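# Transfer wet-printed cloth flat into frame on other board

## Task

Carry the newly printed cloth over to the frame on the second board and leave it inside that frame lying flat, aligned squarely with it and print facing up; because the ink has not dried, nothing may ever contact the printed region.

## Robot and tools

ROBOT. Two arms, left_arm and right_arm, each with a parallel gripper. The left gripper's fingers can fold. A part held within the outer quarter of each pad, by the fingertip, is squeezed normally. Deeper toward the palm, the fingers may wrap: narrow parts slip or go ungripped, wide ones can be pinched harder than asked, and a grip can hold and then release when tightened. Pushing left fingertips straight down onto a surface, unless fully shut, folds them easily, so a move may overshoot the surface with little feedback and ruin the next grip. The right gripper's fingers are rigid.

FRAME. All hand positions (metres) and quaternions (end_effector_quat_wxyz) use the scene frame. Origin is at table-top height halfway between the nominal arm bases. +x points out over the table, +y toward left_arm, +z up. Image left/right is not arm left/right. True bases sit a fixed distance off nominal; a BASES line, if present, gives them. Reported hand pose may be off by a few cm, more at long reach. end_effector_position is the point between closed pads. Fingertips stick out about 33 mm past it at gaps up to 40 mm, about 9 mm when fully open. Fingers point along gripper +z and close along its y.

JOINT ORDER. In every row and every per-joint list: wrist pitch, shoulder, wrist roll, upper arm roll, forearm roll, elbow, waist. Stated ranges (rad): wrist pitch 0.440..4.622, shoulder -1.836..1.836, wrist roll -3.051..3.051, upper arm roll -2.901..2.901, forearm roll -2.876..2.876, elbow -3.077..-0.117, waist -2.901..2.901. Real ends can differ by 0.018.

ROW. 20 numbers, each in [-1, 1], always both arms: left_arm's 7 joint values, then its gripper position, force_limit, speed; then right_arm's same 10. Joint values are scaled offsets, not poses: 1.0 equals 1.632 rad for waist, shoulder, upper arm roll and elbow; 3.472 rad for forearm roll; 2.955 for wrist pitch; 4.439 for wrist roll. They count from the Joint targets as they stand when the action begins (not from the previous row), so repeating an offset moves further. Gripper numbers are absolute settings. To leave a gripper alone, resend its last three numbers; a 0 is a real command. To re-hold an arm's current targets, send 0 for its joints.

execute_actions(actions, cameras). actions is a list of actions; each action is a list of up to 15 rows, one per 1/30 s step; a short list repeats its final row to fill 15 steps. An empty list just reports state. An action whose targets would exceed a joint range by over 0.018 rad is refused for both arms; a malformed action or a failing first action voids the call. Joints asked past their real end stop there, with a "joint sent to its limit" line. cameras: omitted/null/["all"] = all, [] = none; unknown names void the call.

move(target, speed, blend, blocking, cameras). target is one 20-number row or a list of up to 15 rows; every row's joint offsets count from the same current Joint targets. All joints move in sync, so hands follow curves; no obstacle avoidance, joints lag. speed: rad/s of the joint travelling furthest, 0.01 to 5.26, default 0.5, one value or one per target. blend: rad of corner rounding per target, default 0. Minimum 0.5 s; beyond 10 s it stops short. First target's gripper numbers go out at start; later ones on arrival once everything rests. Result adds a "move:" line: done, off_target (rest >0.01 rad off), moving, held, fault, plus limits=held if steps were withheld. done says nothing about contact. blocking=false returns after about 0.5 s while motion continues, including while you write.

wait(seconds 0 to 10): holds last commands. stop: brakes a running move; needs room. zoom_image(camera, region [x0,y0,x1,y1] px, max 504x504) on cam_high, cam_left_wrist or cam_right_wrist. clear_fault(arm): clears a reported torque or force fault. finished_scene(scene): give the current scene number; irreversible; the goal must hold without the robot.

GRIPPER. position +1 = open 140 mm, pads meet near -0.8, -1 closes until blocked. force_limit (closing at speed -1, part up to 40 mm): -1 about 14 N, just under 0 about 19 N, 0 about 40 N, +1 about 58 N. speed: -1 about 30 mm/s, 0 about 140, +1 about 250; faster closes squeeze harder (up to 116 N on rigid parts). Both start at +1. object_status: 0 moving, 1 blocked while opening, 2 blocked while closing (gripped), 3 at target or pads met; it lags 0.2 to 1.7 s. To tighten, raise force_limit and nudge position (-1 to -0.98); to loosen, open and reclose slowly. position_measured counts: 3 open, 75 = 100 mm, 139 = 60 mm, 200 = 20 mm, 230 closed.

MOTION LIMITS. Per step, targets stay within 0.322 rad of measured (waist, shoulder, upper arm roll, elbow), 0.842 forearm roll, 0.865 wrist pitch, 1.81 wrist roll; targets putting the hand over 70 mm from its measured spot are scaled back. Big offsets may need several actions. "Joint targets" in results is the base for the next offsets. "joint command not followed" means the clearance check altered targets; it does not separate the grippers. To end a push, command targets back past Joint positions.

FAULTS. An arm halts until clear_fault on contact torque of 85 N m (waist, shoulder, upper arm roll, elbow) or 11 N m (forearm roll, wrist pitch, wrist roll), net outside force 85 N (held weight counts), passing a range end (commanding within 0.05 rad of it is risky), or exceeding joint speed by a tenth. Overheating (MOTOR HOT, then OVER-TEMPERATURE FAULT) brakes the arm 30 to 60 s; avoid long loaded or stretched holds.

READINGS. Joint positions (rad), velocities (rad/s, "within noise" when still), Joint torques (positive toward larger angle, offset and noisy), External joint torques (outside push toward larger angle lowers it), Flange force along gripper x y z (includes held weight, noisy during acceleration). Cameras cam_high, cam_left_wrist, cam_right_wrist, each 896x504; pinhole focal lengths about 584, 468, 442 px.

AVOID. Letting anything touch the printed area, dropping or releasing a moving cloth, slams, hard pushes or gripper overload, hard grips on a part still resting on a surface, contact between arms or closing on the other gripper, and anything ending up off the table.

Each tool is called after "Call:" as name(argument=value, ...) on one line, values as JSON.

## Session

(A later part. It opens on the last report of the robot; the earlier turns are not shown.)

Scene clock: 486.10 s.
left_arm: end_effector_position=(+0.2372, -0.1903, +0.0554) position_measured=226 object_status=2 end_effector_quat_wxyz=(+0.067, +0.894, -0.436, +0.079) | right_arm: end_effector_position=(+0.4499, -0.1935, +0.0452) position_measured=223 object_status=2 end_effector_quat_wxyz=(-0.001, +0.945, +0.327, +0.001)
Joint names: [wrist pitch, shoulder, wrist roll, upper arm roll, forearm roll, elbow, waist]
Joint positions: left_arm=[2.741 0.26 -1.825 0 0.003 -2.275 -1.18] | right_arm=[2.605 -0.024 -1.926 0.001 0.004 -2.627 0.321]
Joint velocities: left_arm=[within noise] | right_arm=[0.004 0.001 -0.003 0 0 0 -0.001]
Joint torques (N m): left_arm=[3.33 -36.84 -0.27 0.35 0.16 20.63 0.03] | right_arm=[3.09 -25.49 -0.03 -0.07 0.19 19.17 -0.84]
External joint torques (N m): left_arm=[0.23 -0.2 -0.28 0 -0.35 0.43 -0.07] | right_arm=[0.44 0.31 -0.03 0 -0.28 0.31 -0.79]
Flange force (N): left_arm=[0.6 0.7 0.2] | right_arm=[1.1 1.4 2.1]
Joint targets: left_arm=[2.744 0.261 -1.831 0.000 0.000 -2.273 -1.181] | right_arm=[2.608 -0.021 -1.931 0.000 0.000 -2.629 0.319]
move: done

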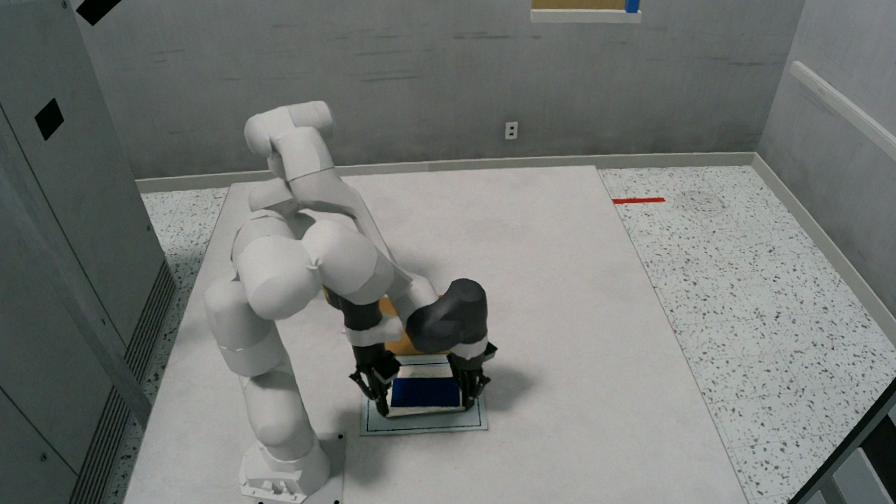

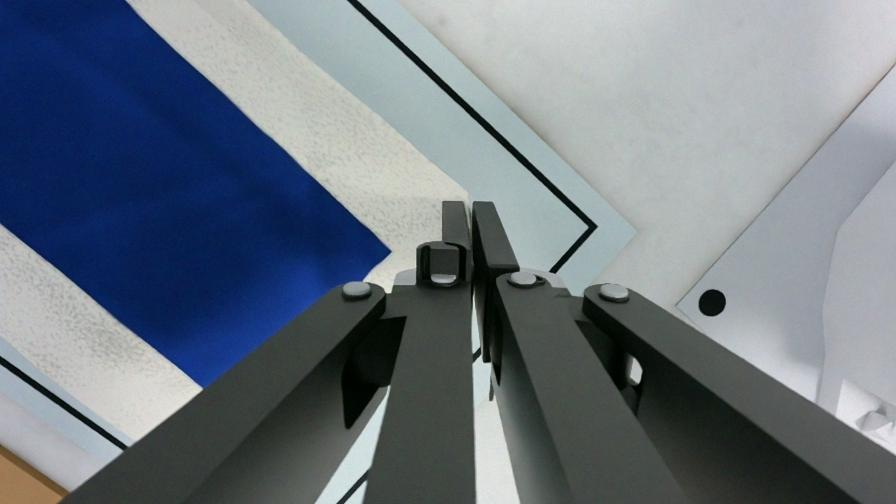

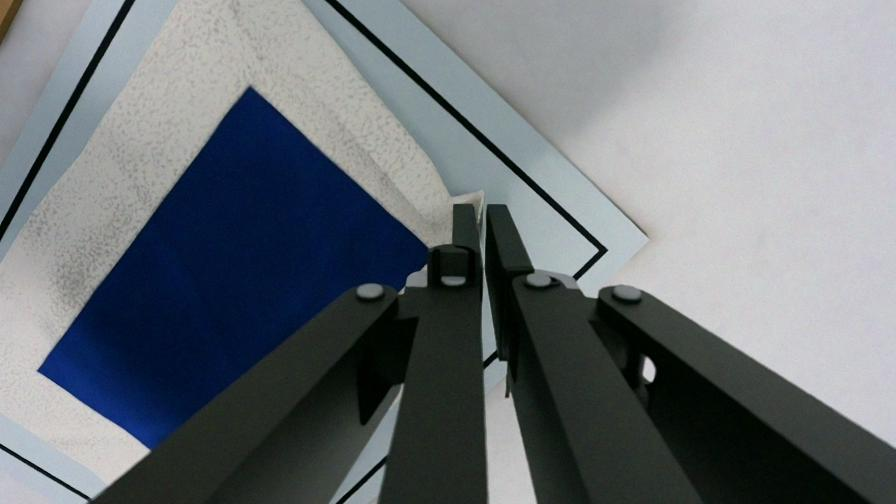

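Call:
move(target=[0.0050,0.0251,-0.0011,0,0,0.0159,-0.0030,-1,-1,-1,0.0107,0.0132,-0.0040,0,0,-0.0061,-0.0109,-1,-1,-1], speed=0.04)

Call:
zoom_image(camera="cam_high", region=[340, 320, 500, 460])

Scene clock: 496.77 s.
left_arm: end_effector_position=(+0.2375, -0.1983, +0.0443) position_measured=226 object_status=2 end_effector_quat_wxyz=(+0.067, +0.894, -0.436, +0.079) | right_arm: end_effector_position=(+0.4502, -0.2015, +0.0354) position_measured=223 object_status=2 end_effector_quat_wxyz=(-0.001, +0.945, +0.327, +0.001)
Joint names: [wrist pitch, shoulder, wrist roll, upper arm roll, forearm roll, elbow, waist]
Joint positions: left_arm=[2.756 0.3 -1.83 0 0.003 -2.249 -1.185] | right_arm=[2.637 -0.003 -1.943 0.001 0.004 -2.637 0.304]
Joint velocities: left_arm=[within noise] | right_arm=[0.004 0 -0.006 0.001 0 -0.001 -0.002]
Joint torques (N m): left_arm=[3.36 -37.93 -0.15 0.35 0.15 20.44 -0.03] | right_arm=[3.12 -25.64 -0.09 -0.08 0.19 18.59 -0.92]
External joint torques (N m): left_arm=[0.26 -0.31 -0.16 0.11 -0.35 0.51 0.03] | right_arm=[0.49 0.36 -0.09 -0.06 -0.26 0.32 -0.9]
Flange force (N): left_arm=[0.8 0.3 0.0] | right_arm=[0.9 1.8 2.4]
Joint targets: left_arm=[2.758 0.302 -1.836 0.000 0.000 -2.247 -1.186] | right_arm=[2.640 0.000 -1.949 0.000 0.000 -2.639 0.302]
move: done

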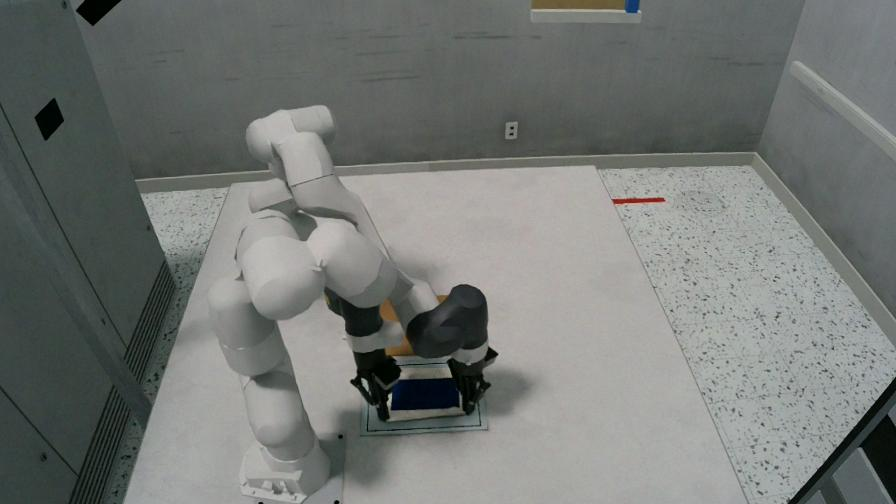

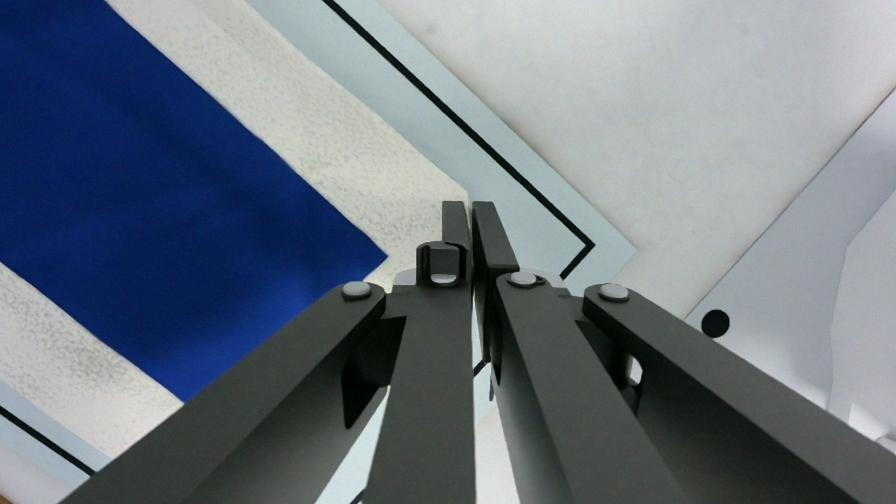

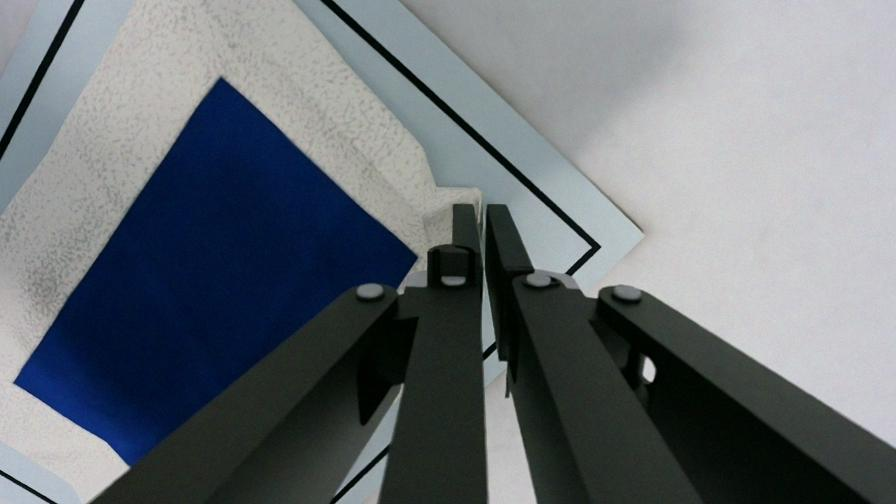

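Scaled by 3.150.

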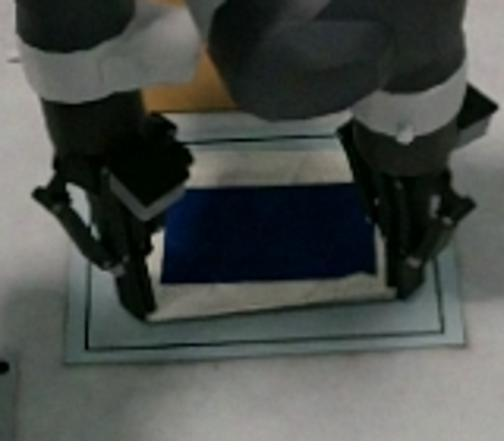

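Call:
move(target=[0.0022,0.0040,0,0,0,0,0,-1,-1,-1,0.0035,0.0104,0.0002,0,0,0.0040,0.0005,-1,-1,-1], speed=0.03, cameras=["cam_left_wrist","cam_right_wrist"])

Call:
zoom_image(camera="cam_right_wrist", region=[380, 130, 580, 300])

Call:
zoom_image(camera="cam_left_wrist", region=[380, 130, 580, 300])

Scene clock: 525.93 s.
left_arm: end_effector_position=(+0.2376, -0.1985, +0.0416) position_measured=226 object_status=2 end_effector_quat_wxyz=(+0.067, +0.894, -0.436, +0.079) | right_arm: end_effector_position=(+0.4503, -0.2015, +0.0304) position_measured=223 object_status=2 end_effector_quat_wxyz=(-0.001, +0.945, +0.328, +0.000)
Joint names: [wrist pitch, shoulder, wrist roll, upper arm roll, forearm roll, elbow, waist]
Joint positions: left_arm=[2.762 0.307 -1.831 0 0.003 -2.248 -1.185] | right_arm=[2.646 0.013 -1.945 0.001 0.004 -2.634 0.304]
Joint velocities: left_arm=[0.004 0 0.001 -0.001 0 0.001 -0.001] | right_arm=[0.004 0.001 -0.001 -0.001 0 0.003 0.001]
Joint torques (N m): left_arm=[3.36 -37.89 -0.21 0.43 0.15 19.97 0.01] | right_arm=[3.25 -25.62 -0.03 0.01 0.2 19.22 -0.41]
External joint torques (N m): left_arm=[0.26 -0.13 -0.22 0.09 -0.34 0.11 -0.02] | right_arm=[0.61 0.84 -0.03 0.03 -0.23 1.12 -0.38]
Flange force (N): left_arm=[-0.4 0.2 0.2] | right_arm=[4.6 2.3 4.0]
Joint targets: left_arm=[2.765 0.308 -1.836 0.000 0.000 -2.247 -1.186] | right_arm=[2.650 0.017 -1.948 0.000 0.000 -2.632 0.302]
move: done
Images, in order (width x height): cam_left_wrist 896x504, cam_right_wrist 896x504.

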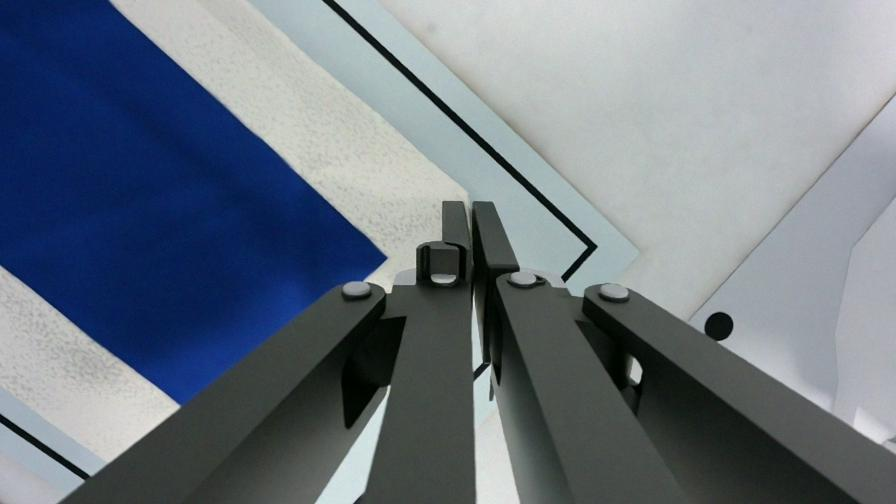

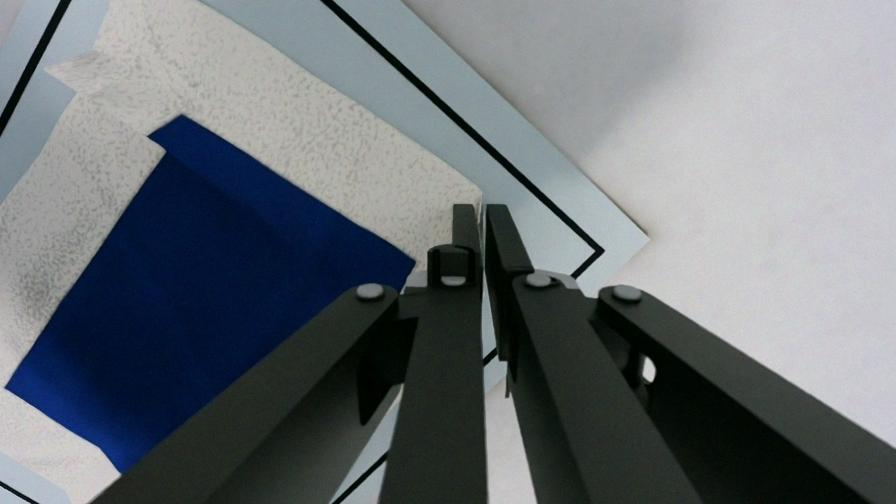

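Scaled by 2.520.

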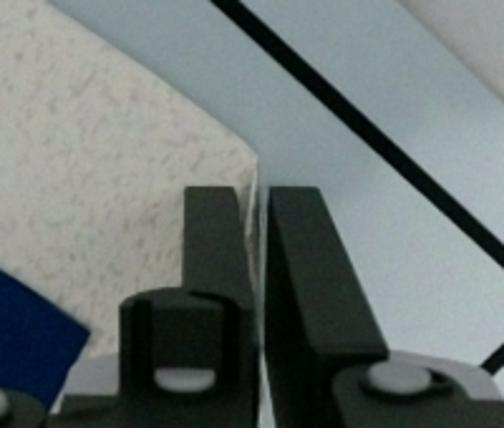

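Scaled by 2.520.

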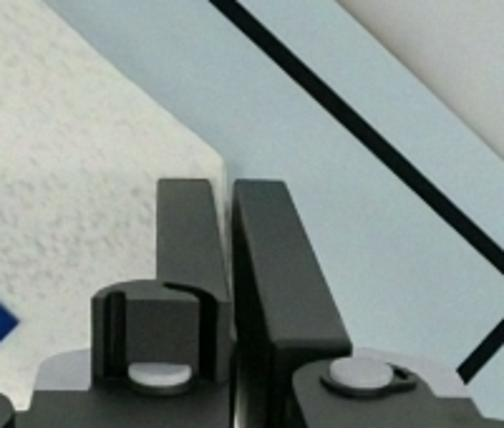

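Call:
zoom_image(camera="cam_right_wrist", region=[0, 0, 250, 250])

Call:
execute_actions(actions=[], cameras=["cam_high","cam_right_wrist"])

Call:
zoom_image(camera="cam_high", region=[350, 350, 500, 450])

Scaled by 2.016.

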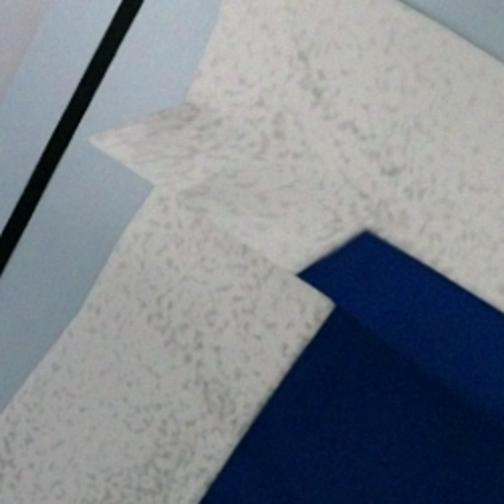

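Scene clock: 528.97 s.
left_arm: end_effector_position=(+0.2376, -0.1988, +0.0417) position_measured=226 object_status=2 end_effector_quat_wxyz=(+0.067, +0.894, -0.436, +0.079) | right_arm: end_effector_position=(+0.4506, -0.2014, +0.0304) position_measured=223 object_status=2 end_effector_quat_wxyz=(-0.001, +0.945, +0.328, +0.000)
Joint names: [wrist pitch, shoulder, wrist roll, upper arm roll, forearm roll, elbow, waist]
Joint positions: left_arm=[2.763 0.307 -1.831 0 0.003 -2.248 -1.185] | right_arm=[2.647 0.014 -1.945 0.001 0.004 -2.634 0.304]
Joint velocities: within noise
Joint torques (N m): left_arm=[3.3 -37.99 -0.21 0.35 0.16 19.88 0.06] | right_arm=[3.16 -25.61 -0.07 -0.11 0.19 19.19 -0.38]
External joint torques (N m): left_arm=[0.2 -0.2 -0.22 0.04 -0.34 0 0.05] | right_arm=[0.5 0.94 -0.07 -0.18 -0.24 0.98 -0.43]
Flange force (N): left_arm=[-0.7 0.0 -0.1] | right_arm=[4.3 2.6 4.0]
Joint targets: left_arm=[2.765 0.308 -1.836 0.000 0.000 -2.247 -1.186] | right_arm=[2.650 0.017 -1.948 0.000 0.000 -2.632 0.302]
Tool commands: left_gripper/position=-1.0 left_gripper/force_limit=-1.0 left_gripper/speed=-1.0 right_gripper/position=-1.0 right_gripper/force_limit=-1.0 right_gripper/speed=-1.0
Images, in order (width x height): cam_high 896x504, cam_right_wrist 896x504.

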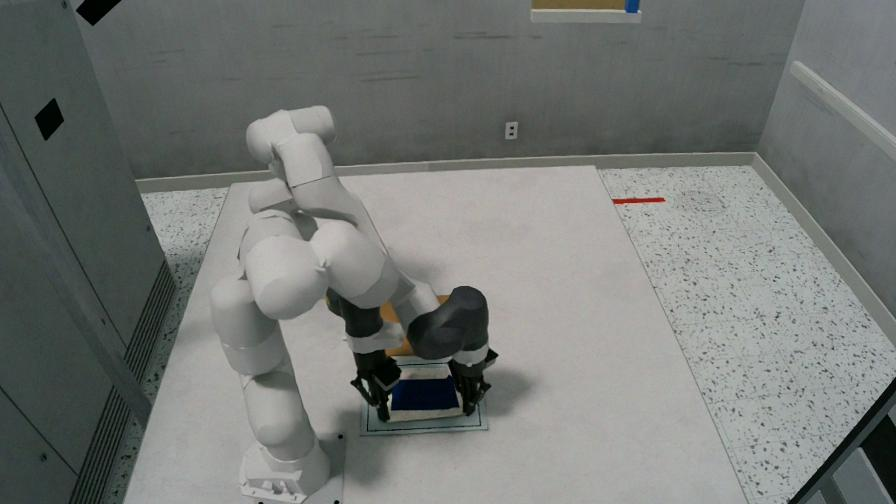

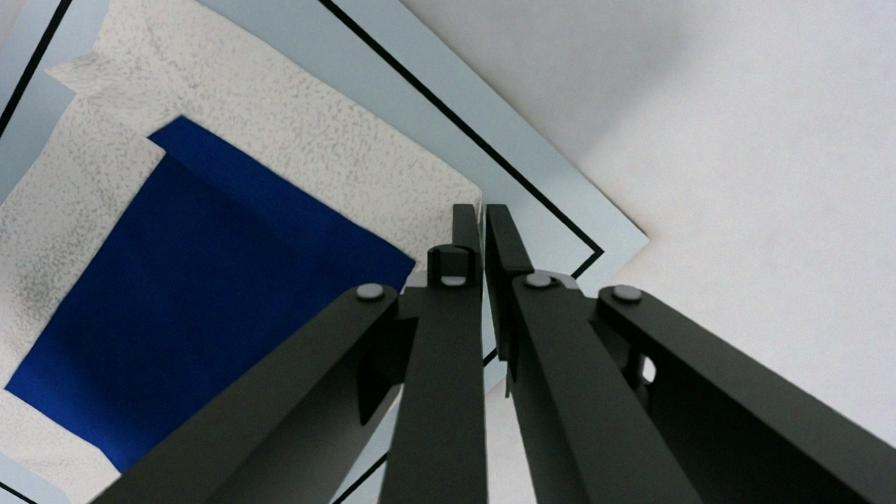

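Scaled by 3.360.

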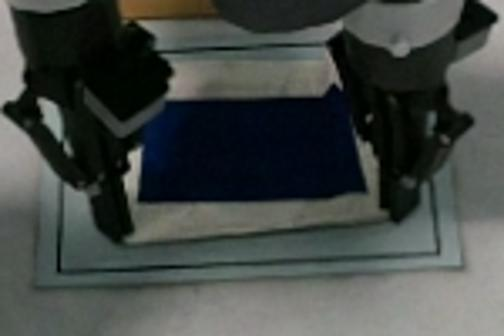

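Call:
move(target=[-0.0352,-0.0581,0,0,0,0.0055,0,-1,-1,-1,-0.0466,-0.0743,0,0,0,0.0100,0,-1,-1,-1], speed=0.05)

Call:
zoom_image(camera="cam_right_wrist", region=[0, 0, 504, 504])

Scene clock: 538.43 s.
left_arm: end_effector_position=(+0.2378, -0.1990, +0.0861) position_measured=226 object_status=2 end_effector_quat_wxyz=(+0.067, +0.894, -0.436, +0.079) | right_arm: end_effector_position=(+0.4500, -0.2014, +0.0737) position_measured=223 object_status=2 end_effector_quat_wxyz=(-0.001, +0.945, +0.328, -0.001)
Joint names: [wrist pitch, shoulder, wrist roll, upper arm roll, forearm roll, elbow, waist]
Joint positions: left_arm=[2.663 0.215 -1.831 0 0.003 -2.239 -1.185] | right_arm=[2.515 -0.101 -1.945 0.001 0.004 -2.618 0.304]
Joint velocities: left_arm=[-0.003 -0.001 -0.001 0.001 0 0 -0.001] | right_arm=[-0.003 0.001 -0.001 -0.001 -0.001 0 -0.001]
Joint torques (N m): left_arm=[2.76 -37.97 -0.23 0.25 0.24 21.33 0.02] | right_arm=[2.54 -25.67 -0.01 -0.22 0.28 21.36 -0.43]
External joint torques (N m): left_arm=[-0.34 -1.61 -0.24 -0.06 -0.33 0.07 -0.09] | right_arm=[-0.1 -1.34 -0.01 -0.06 -0.26 1.26 -0.38]
Flange force (N): left_arm=[-2.4 -0.2 -4.5] | right_arm=[0.2 0.7 -4.3]
Joint targets: left_arm=[2.661 0.214 -1.836 0.000 0.000 -2.238 -1.186] | right_arm=[2.512 -0.104 -1.948 0.000 0.000 -2.616 0.302]
move: done

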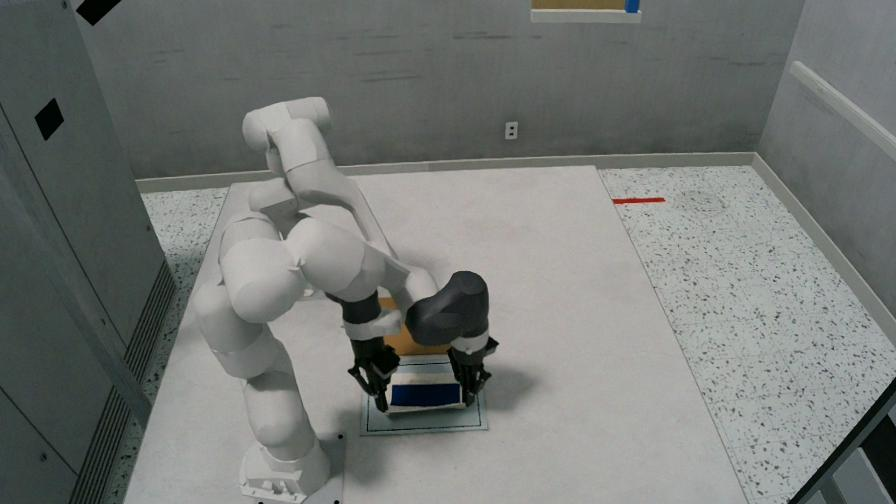

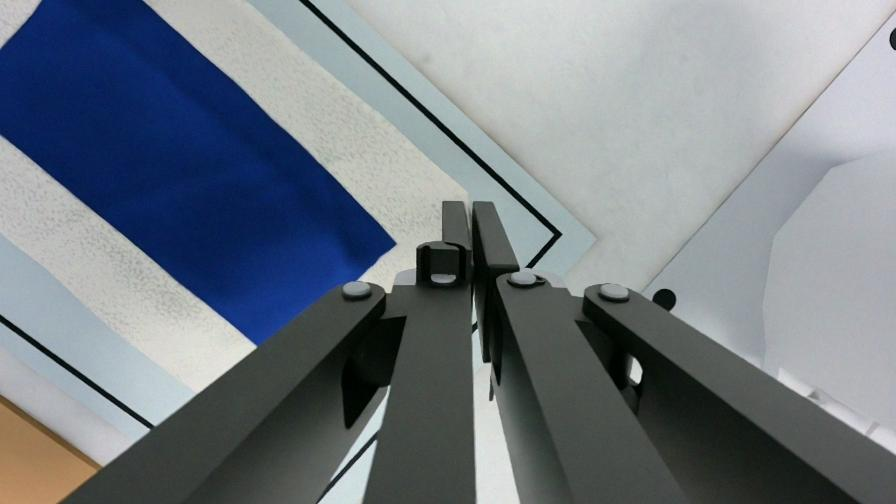

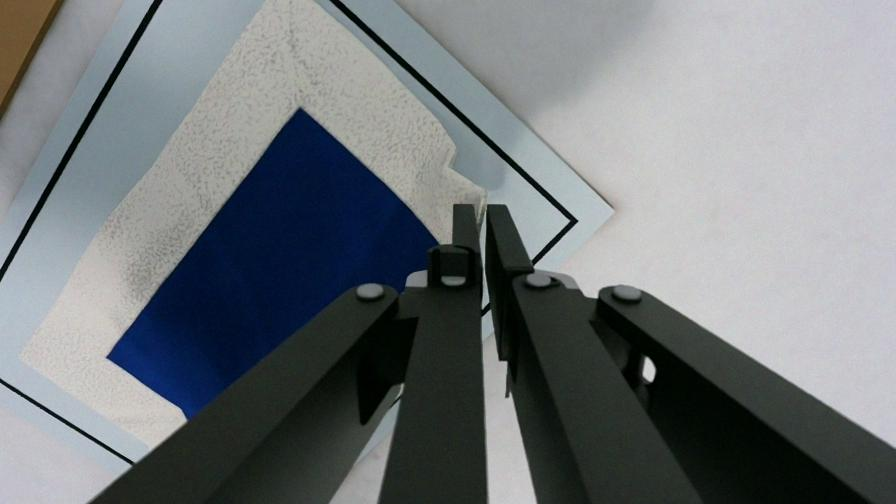

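Scaled by 1.000.

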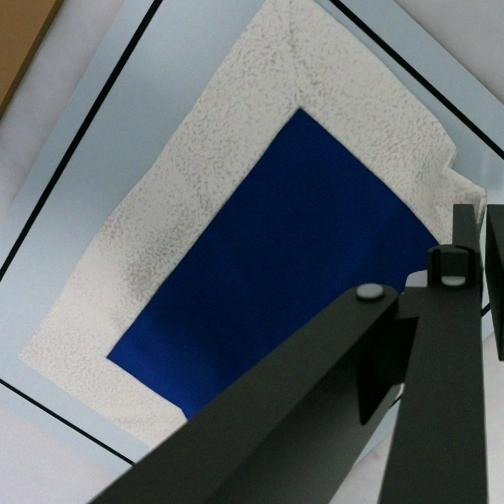

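Call:
move(target=[[-0.0492,-0.1577,0.0011,0,0,-0.0686,0.0182,-1,-1,-1,-0.0744,-0.0493,0.0203,0,0,0.0854,0.0706,-1,-1,-1],[-0.0866,-0.3339,0.0166,0,0,-0.1771,0.0605,-1,-1,-1,-0.1190,-0.0178,0.0547,0,0,0.1975,0.1641,-1,-1,-1]], speed=0.12, blend=0.03)

Call:
zoom_image(camera="cam_high", region=[340, 280, 500, 440])

Scene clock: 569.73 s.
left_arm: end_effector_position=(+0.2329, -0.0687, +0.2078) position_measured=226 object_status=2 end_effector_quat_wxyz=(+0.061, +0.901, -0.420, +0.086) | right_arm: end_effector_position=(+0.4562, -0.0642, +0.1940) position_measured=223 object_status=2 end_effector_quat_wxyz=(-0.002, +0.940, +0.343, +0.000)
Joint names: [wrist pitch, shoulder, wrist roll, upper arm roll, forearm roll, elbow, waist]
Joint positions: left_arm=[2.407 -0.33 -1.768 0 0.003 -2.526 -1.089] | right_arm=[2.162 -0.136 -1.71 0.001 0.004 -2.296 0.569]
Joint velocities: left_arm=[within noise] | right_arm=[-0.001 -0.002 0.005 0.001 -0.002 0.001 0.001]
Joint torques (N m): left_arm=[2.73 -21.28 0.12 -0.24 0.37 23.5 0.65] | right_arm=[2.57 -26.47 0.3 -0.27 0.52 25.14 0.29]
External joint torques (N m): left_arm=[-0.38 -1.21 0.11 0.03 -0.36 -0.39 0.59] | right_arm=[-0.1 0.6 0.3 -0.09 -0.23 1.2 0.33]
Flange force (N): left_arm=[-4.3 -1.6 -3.2] | right_arm=[5.7 0.1 -1.3]
Joint targets: left_arm=[2.405 -0.332 -1.762 0.000 0.000 -2.527 -1.087] | right_arm=[2.161 -0.133 -1.705 0.000 0.000 -2.294 0.570]
move: done

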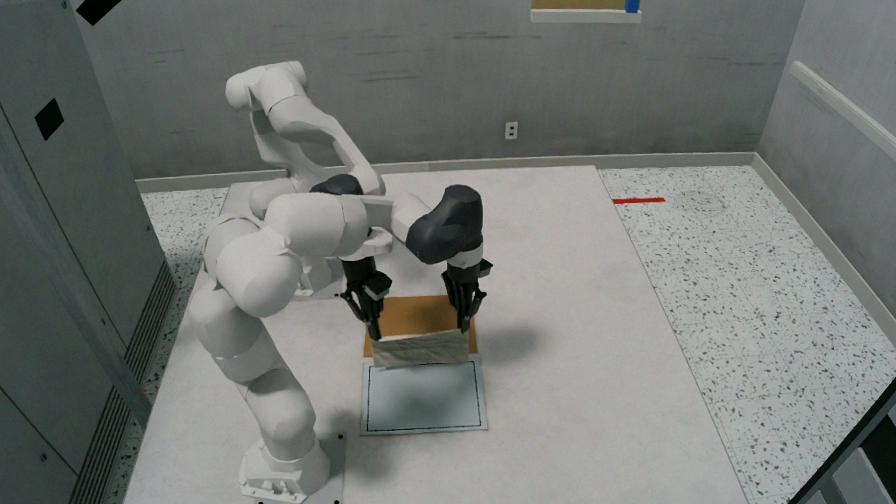

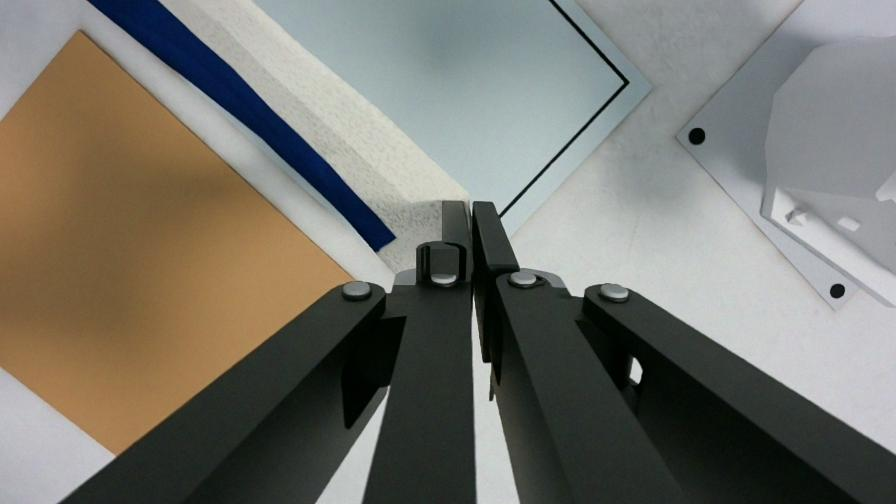

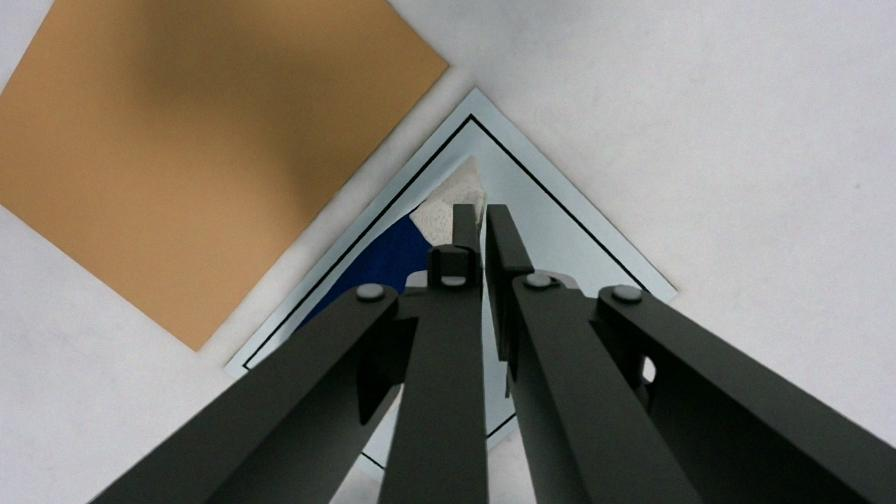

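Scaled by 3.150.

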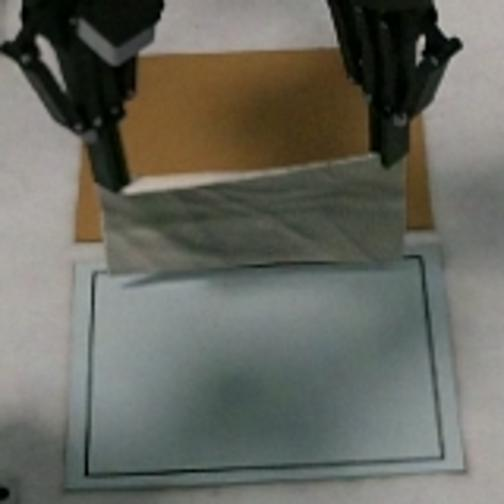

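Call:
zoom_image(camera="cam_high", region=[360, 310, 480, 380])

Call:
zoom_image(camera="cam_right_wrist", region=[200, 80, 560, 420])

Call:
zoom_image(camera="cam_left_wrist", region=[60, 0, 500, 300])

Scaled by 4.200.

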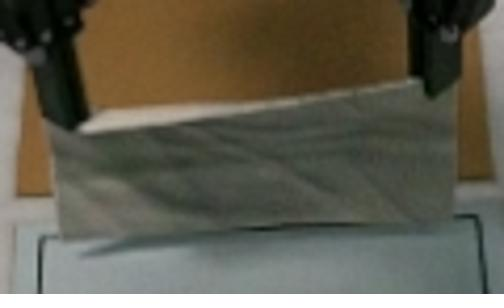

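Scaled by 1.400.

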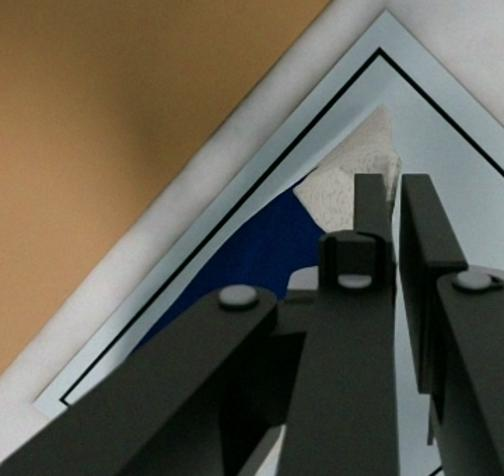

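Scaled by 1.145.

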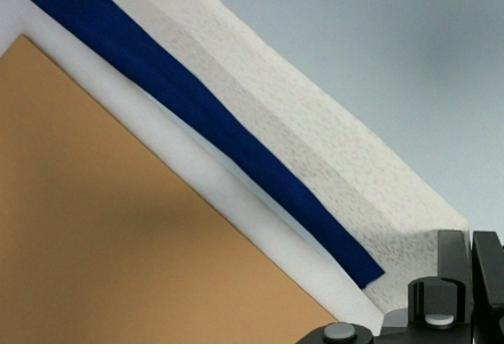

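Call:
move(target=[0.0166,-0.0126,0.0039,0,0,-0.0426,0.0106,-1,-1,-1,0.0120,0.0280,0.0064,0,0,0.0063,0.0173,-1,-1,-1], speed=0.05)

Call:
zoom_image(camera="cam_high", region=[360, 310, 480, 380])

Scene clock: 606.93 s.
left_arm: end_effector_position=(+0.2322, -0.0505, +0.1891) position_measured=226 object_status=2 end_effector_quat_wxyz=(+0.059, +0.902, -0.420, +0.085) | right_arm: end_effector_position=(+0.4553, -0.0481, +0.1786) position_measured=223 object_status=2 end_effector_quat_wxyz=(-0.001, +0.940, +0.342, -0.002)
Joint names: [wrist pitch, shoulder, wrist roll, upper arm roll, forearm roll, elbow, waist]
Joint positions: left_arm=[2.451 -0.35 -1.751 0 0.003 -2.595 -1.071] | right_arm=[2.193 -0.09 -1.681 0.001 0.004 -2.286 0.597]
Joint velocities: left_arm=[0.005 -0.001 0.003 -0.002 -0.001 0 0] | right_arm=[0.003 0.001 0.005 0 0 0.001 0]
Joint torques (N m): left_arm=[3.33 -20.19 0.16 -0.23 0.34 23.04 0.73] | right_arm=[3.16 -27.92 0.3 -0.19 0.48 24.89 0.28]
External joint torques (N m): left_arm=[0.22 -1.16 0.15 0.16 -0.36 -0.54 0.78] | right_arm=[0.54 0.22 0.3 -0.16 -0.25 1.38 0.21]
Flange force (N): left_arm=[-4.8 -2.0 -1.5] | right_arm=[5.0 0.0 -0.2]
Joint targets: left_arm=[2.454 -0.352 -1.745 0.000 0.000 -2.597 -1.070] | right_arm=[2.196 -0.087 -1.676 0.000 0.000 -2.284 0.599]
move: done

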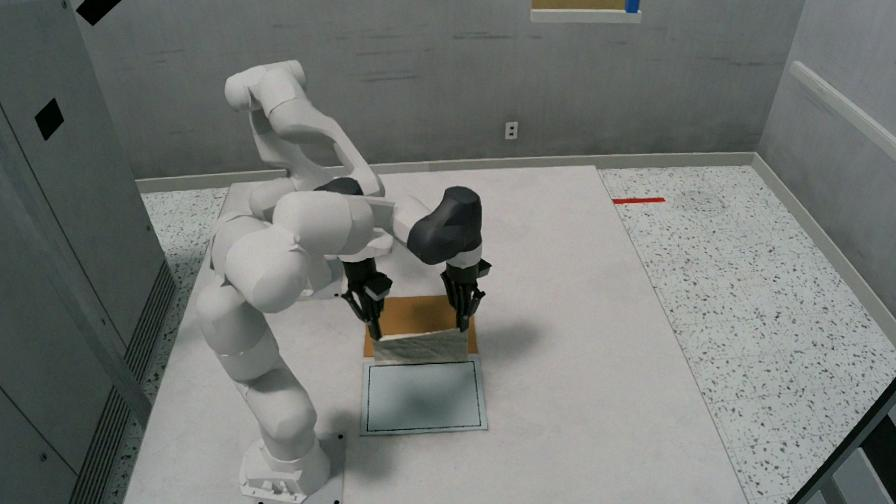

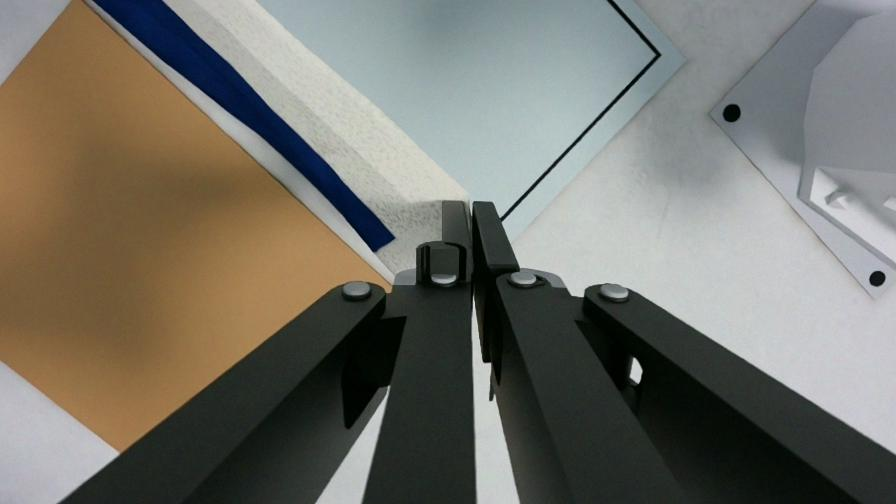

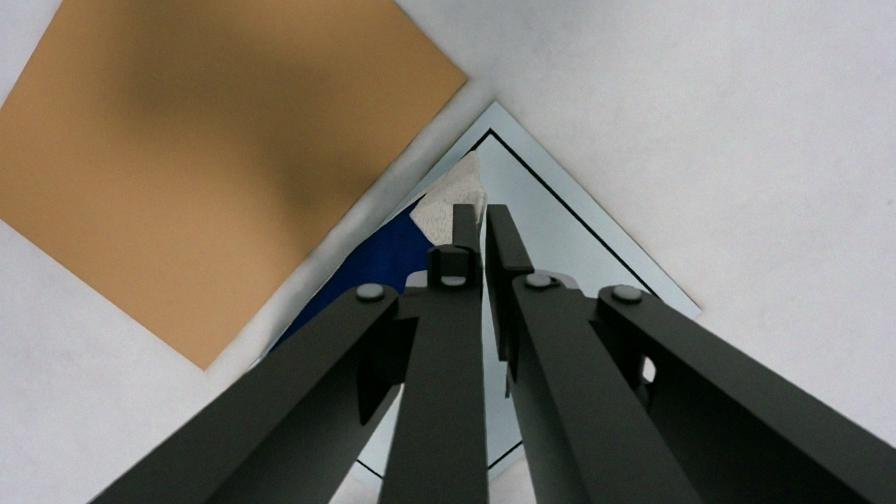

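Scaled by 4.200.

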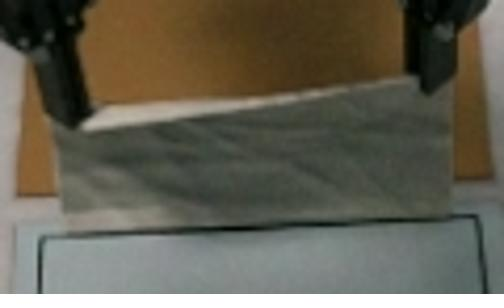

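Call:
move(target=[[0.0106,0.0988,-0.0114,0,0,0.0797,-0.0309,-1,-1,-1,0.0169,-0.0371,-0.0202,0,0,-0.0676,-0.0549,-1,-1,-1],[0.0375,0.2024,-0.0189,0,0,0.1346,-0.0513,-1,-1,-1,0.0467,-0.0404,-0.0379,0,0,-0.1250,-0.1031,-1,-1,-1],[0.0760,0.3132,-0.0241,0,0,0.1756,-0.0654,-1,-1,-1,0.1018,0.0064,-0.0537,0,0,-0.1779,-0.1460,-1,-1,-1]], speed=0.1, blend=0.02)

Call:
zoom_image(camera="cam_high", region=[350, 340, 500, 450])

Scene clock: 627.73 s.
left_arm: end_effector_position=(+0.2346, -0.1773, +0.0893) position_measured=226 object_status=2 end_effector_quat_wxyz=(+0.067, +0.899, -0.425, +0.078) | right_arm: end_effector_position=(+0.4551, -0.1727, +0.0798) position_measured=223 object_status=2 end_effector_quat_wxyz=(-0.001, +0.941, +0.339, +0.000)
Joint names: [wrist pitch, shoulder, wrist roll, upper arm roll, forearm roll, elbow, waist]
Joint positions: left_arm=[2.676 0.158 -1.846 0 0.003 -2.311 -1.175] | right_arm=[2.493 -0.079 -1.91 0.001 0.004 -2.572 0.362]
Joint velocities: left_arm=[0.003 0 -0.003 -0.002 0 0 -0.001] | right_arm=[0.003 0 -0.005 0 0 0 0]
Joint torques (N m): left_arm=[3.29 -34.46 -0.19 0.07 0.22 21.22 -0.08] | right_arm=[3.17 -25.37 -0.06 -0.15 0.31 20.87 -0.87]
External joint torques (N m): left_arm=[0.19 -0.24 -0.2 -0.01 -0.34 0.16 0] | right_arm=[0.52 0.18 -0.06 -0.17 -0.24 0.38 -0.97]
Flange force (N): left_arm=[-0.3 0.1 -0.1] | right_arm=[0.9 1.8 1.7]
Joint targets: left_arm=[2.678 0.159 -1.852 0.000 0.000 -2.310 -1.177] | right_arm=[2.497 -0.077 -1.915 0.000 0.000 -2.574 0.360]
move: done

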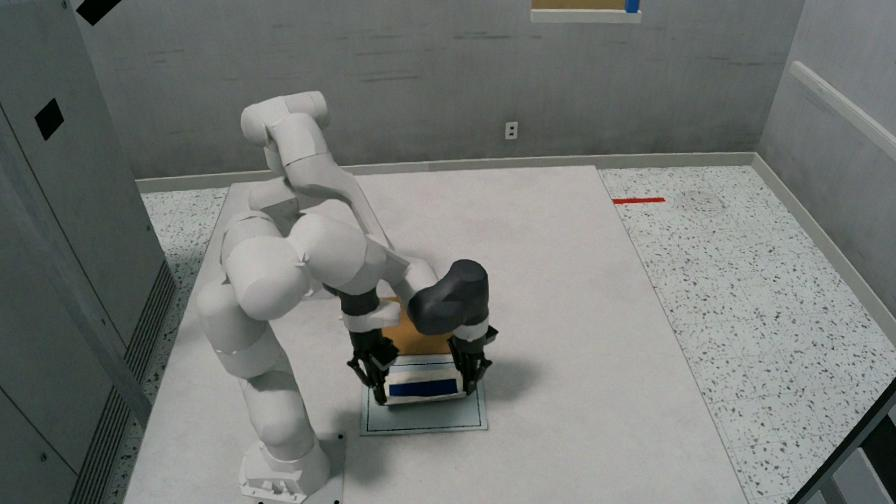

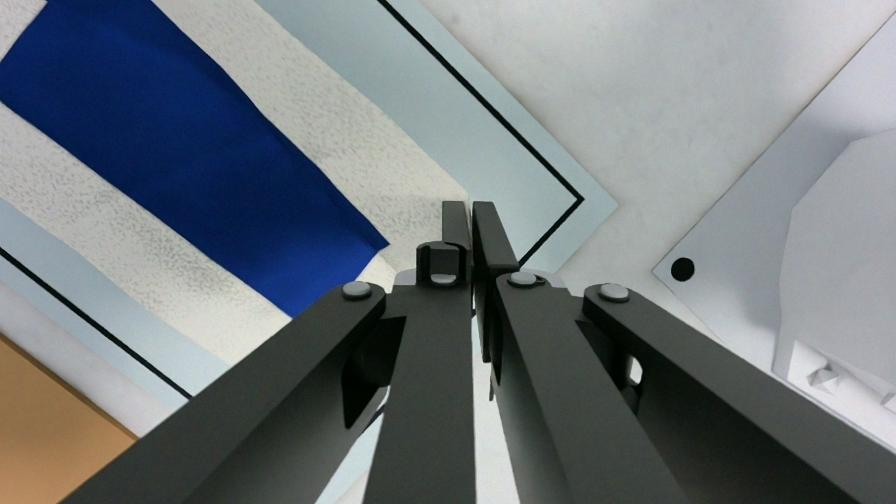

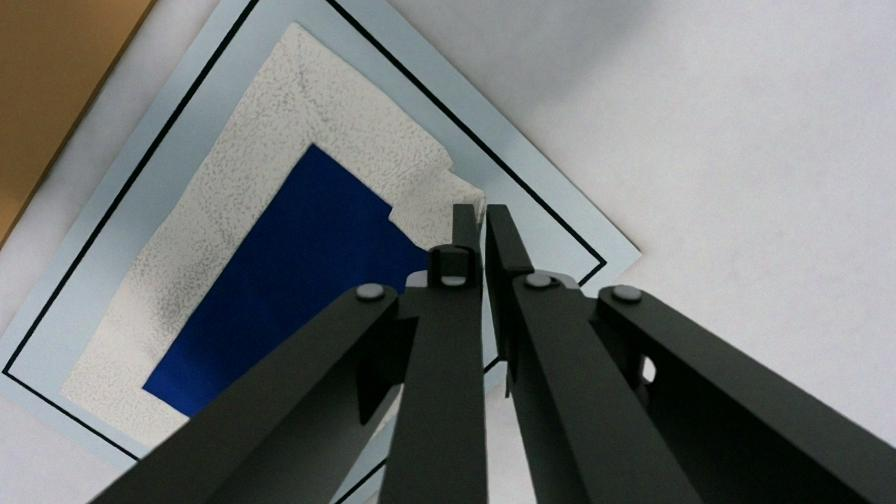

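Scaled by 3.360.

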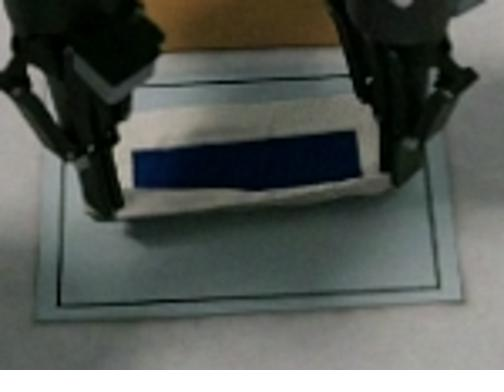

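Call:
move(target=[[-0.0654,-0.2145,0.0127,0,0,-0.0960,0.0346,-1,-1,-1,-0.0849,-0.0436,0.0335,0,0,0.1102,0.0911,-1,-1,-1],[-0.0757,-0.3089,0.0235,0,0,-0.1718,0.0638,-1,-1,-1,-0.1013,-0.0124,0.0520,0,0,0.1709,0.1414,-1,-1,-1]], speed=0.12, blend=0.02)

Call:
zoom_image(camera="cam_high", region=[360, 310, 480, 380])

Scene clock: 670.60 s.
left_arm: end_effector_position=(+0.2329, -0.0542, +0.1898) position_measured=226 object_status=2 end_effector_quat_wxyz=(+0.060, +0.901, -0.420, +0.086) | right_arm: end_effector_position=(+0.4557, -0.0523, +0.1790) position_measured=223 object_status=2 end_effector_quat_wxyz=(-0.002, +0.940, +0.342, +0.000)
Joint names: [wrist pitch, shoulder, wrist roll, upper arm roll, forearm roll, elbow, waist]
Joint positions: left_arm=[2.457 -0.343 -1.754 0 0.003 -2.589 -1.074] | right_arm=[2.199 -0.1 -1.689 0.001 0.004 -2.297 0.589]
Joint velocities: within noise
Joint torques (N m): left_arm=[2.73 -20.44 0.16 -0.24 0.36 23.11 0.68] | right_arm=[2.59 -27.47 0.19 -0.19 0.49 24.9 0.2]
External joint torques (N m): left_arm=[-0.38 -1.2 0.15 0.02 -0.33 -0.4 0.6] | right_arm=[-0.06 0.56 0.19 -0.11 -0.24 1.29 0.17]
Flange force (N): left_arm=[-4.3 -1.6 -3.5] | right_arm=[5.9 0.3 -1.1]
Joint targets: left_arm=[2.455 -0.345 -1.748 0.000 0.000 -2.590 -1.073] | right_arm=[2.197 -0.097 -1.684 0.000 0.000 -2.295 0.591]
move: done

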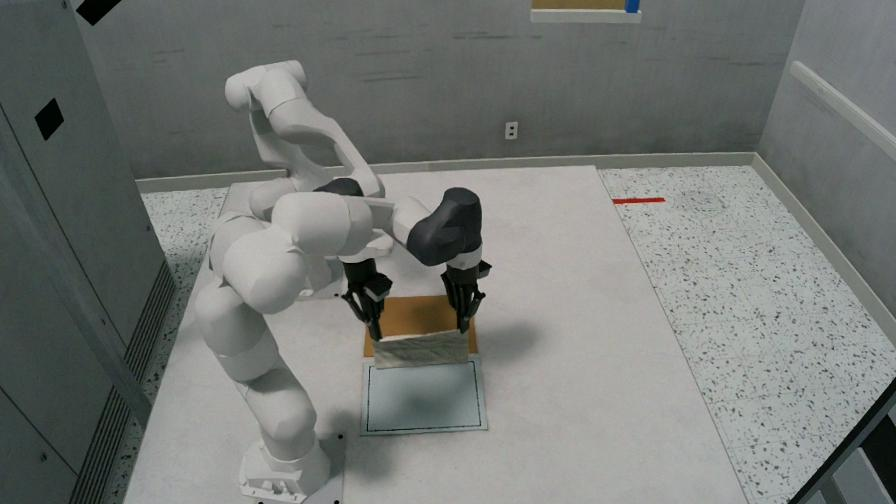

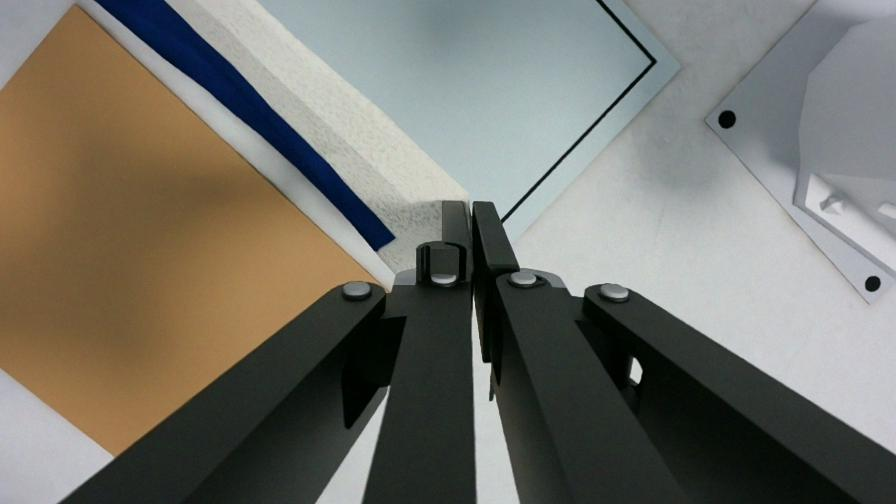

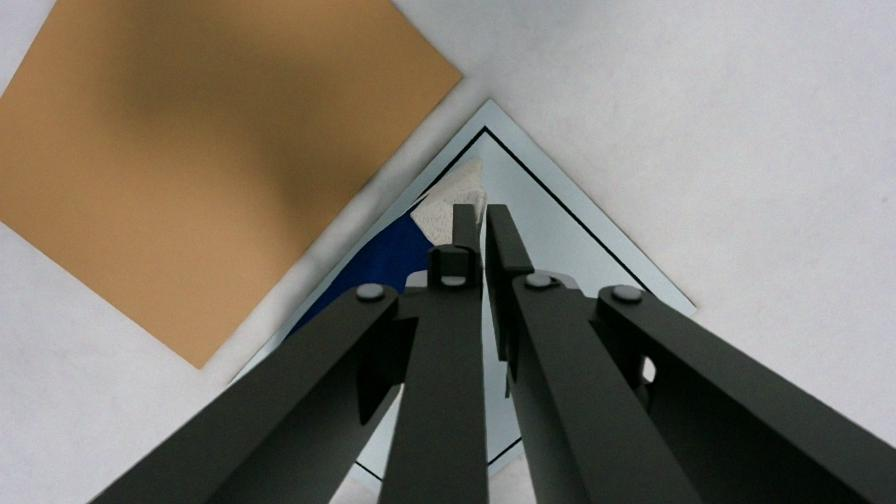

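Scaled by 4.200.

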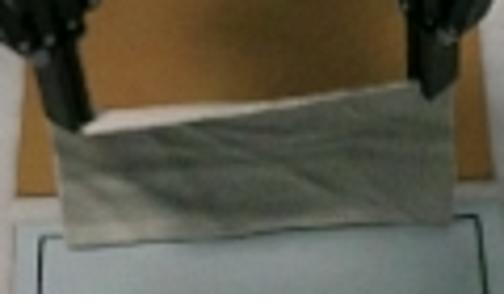

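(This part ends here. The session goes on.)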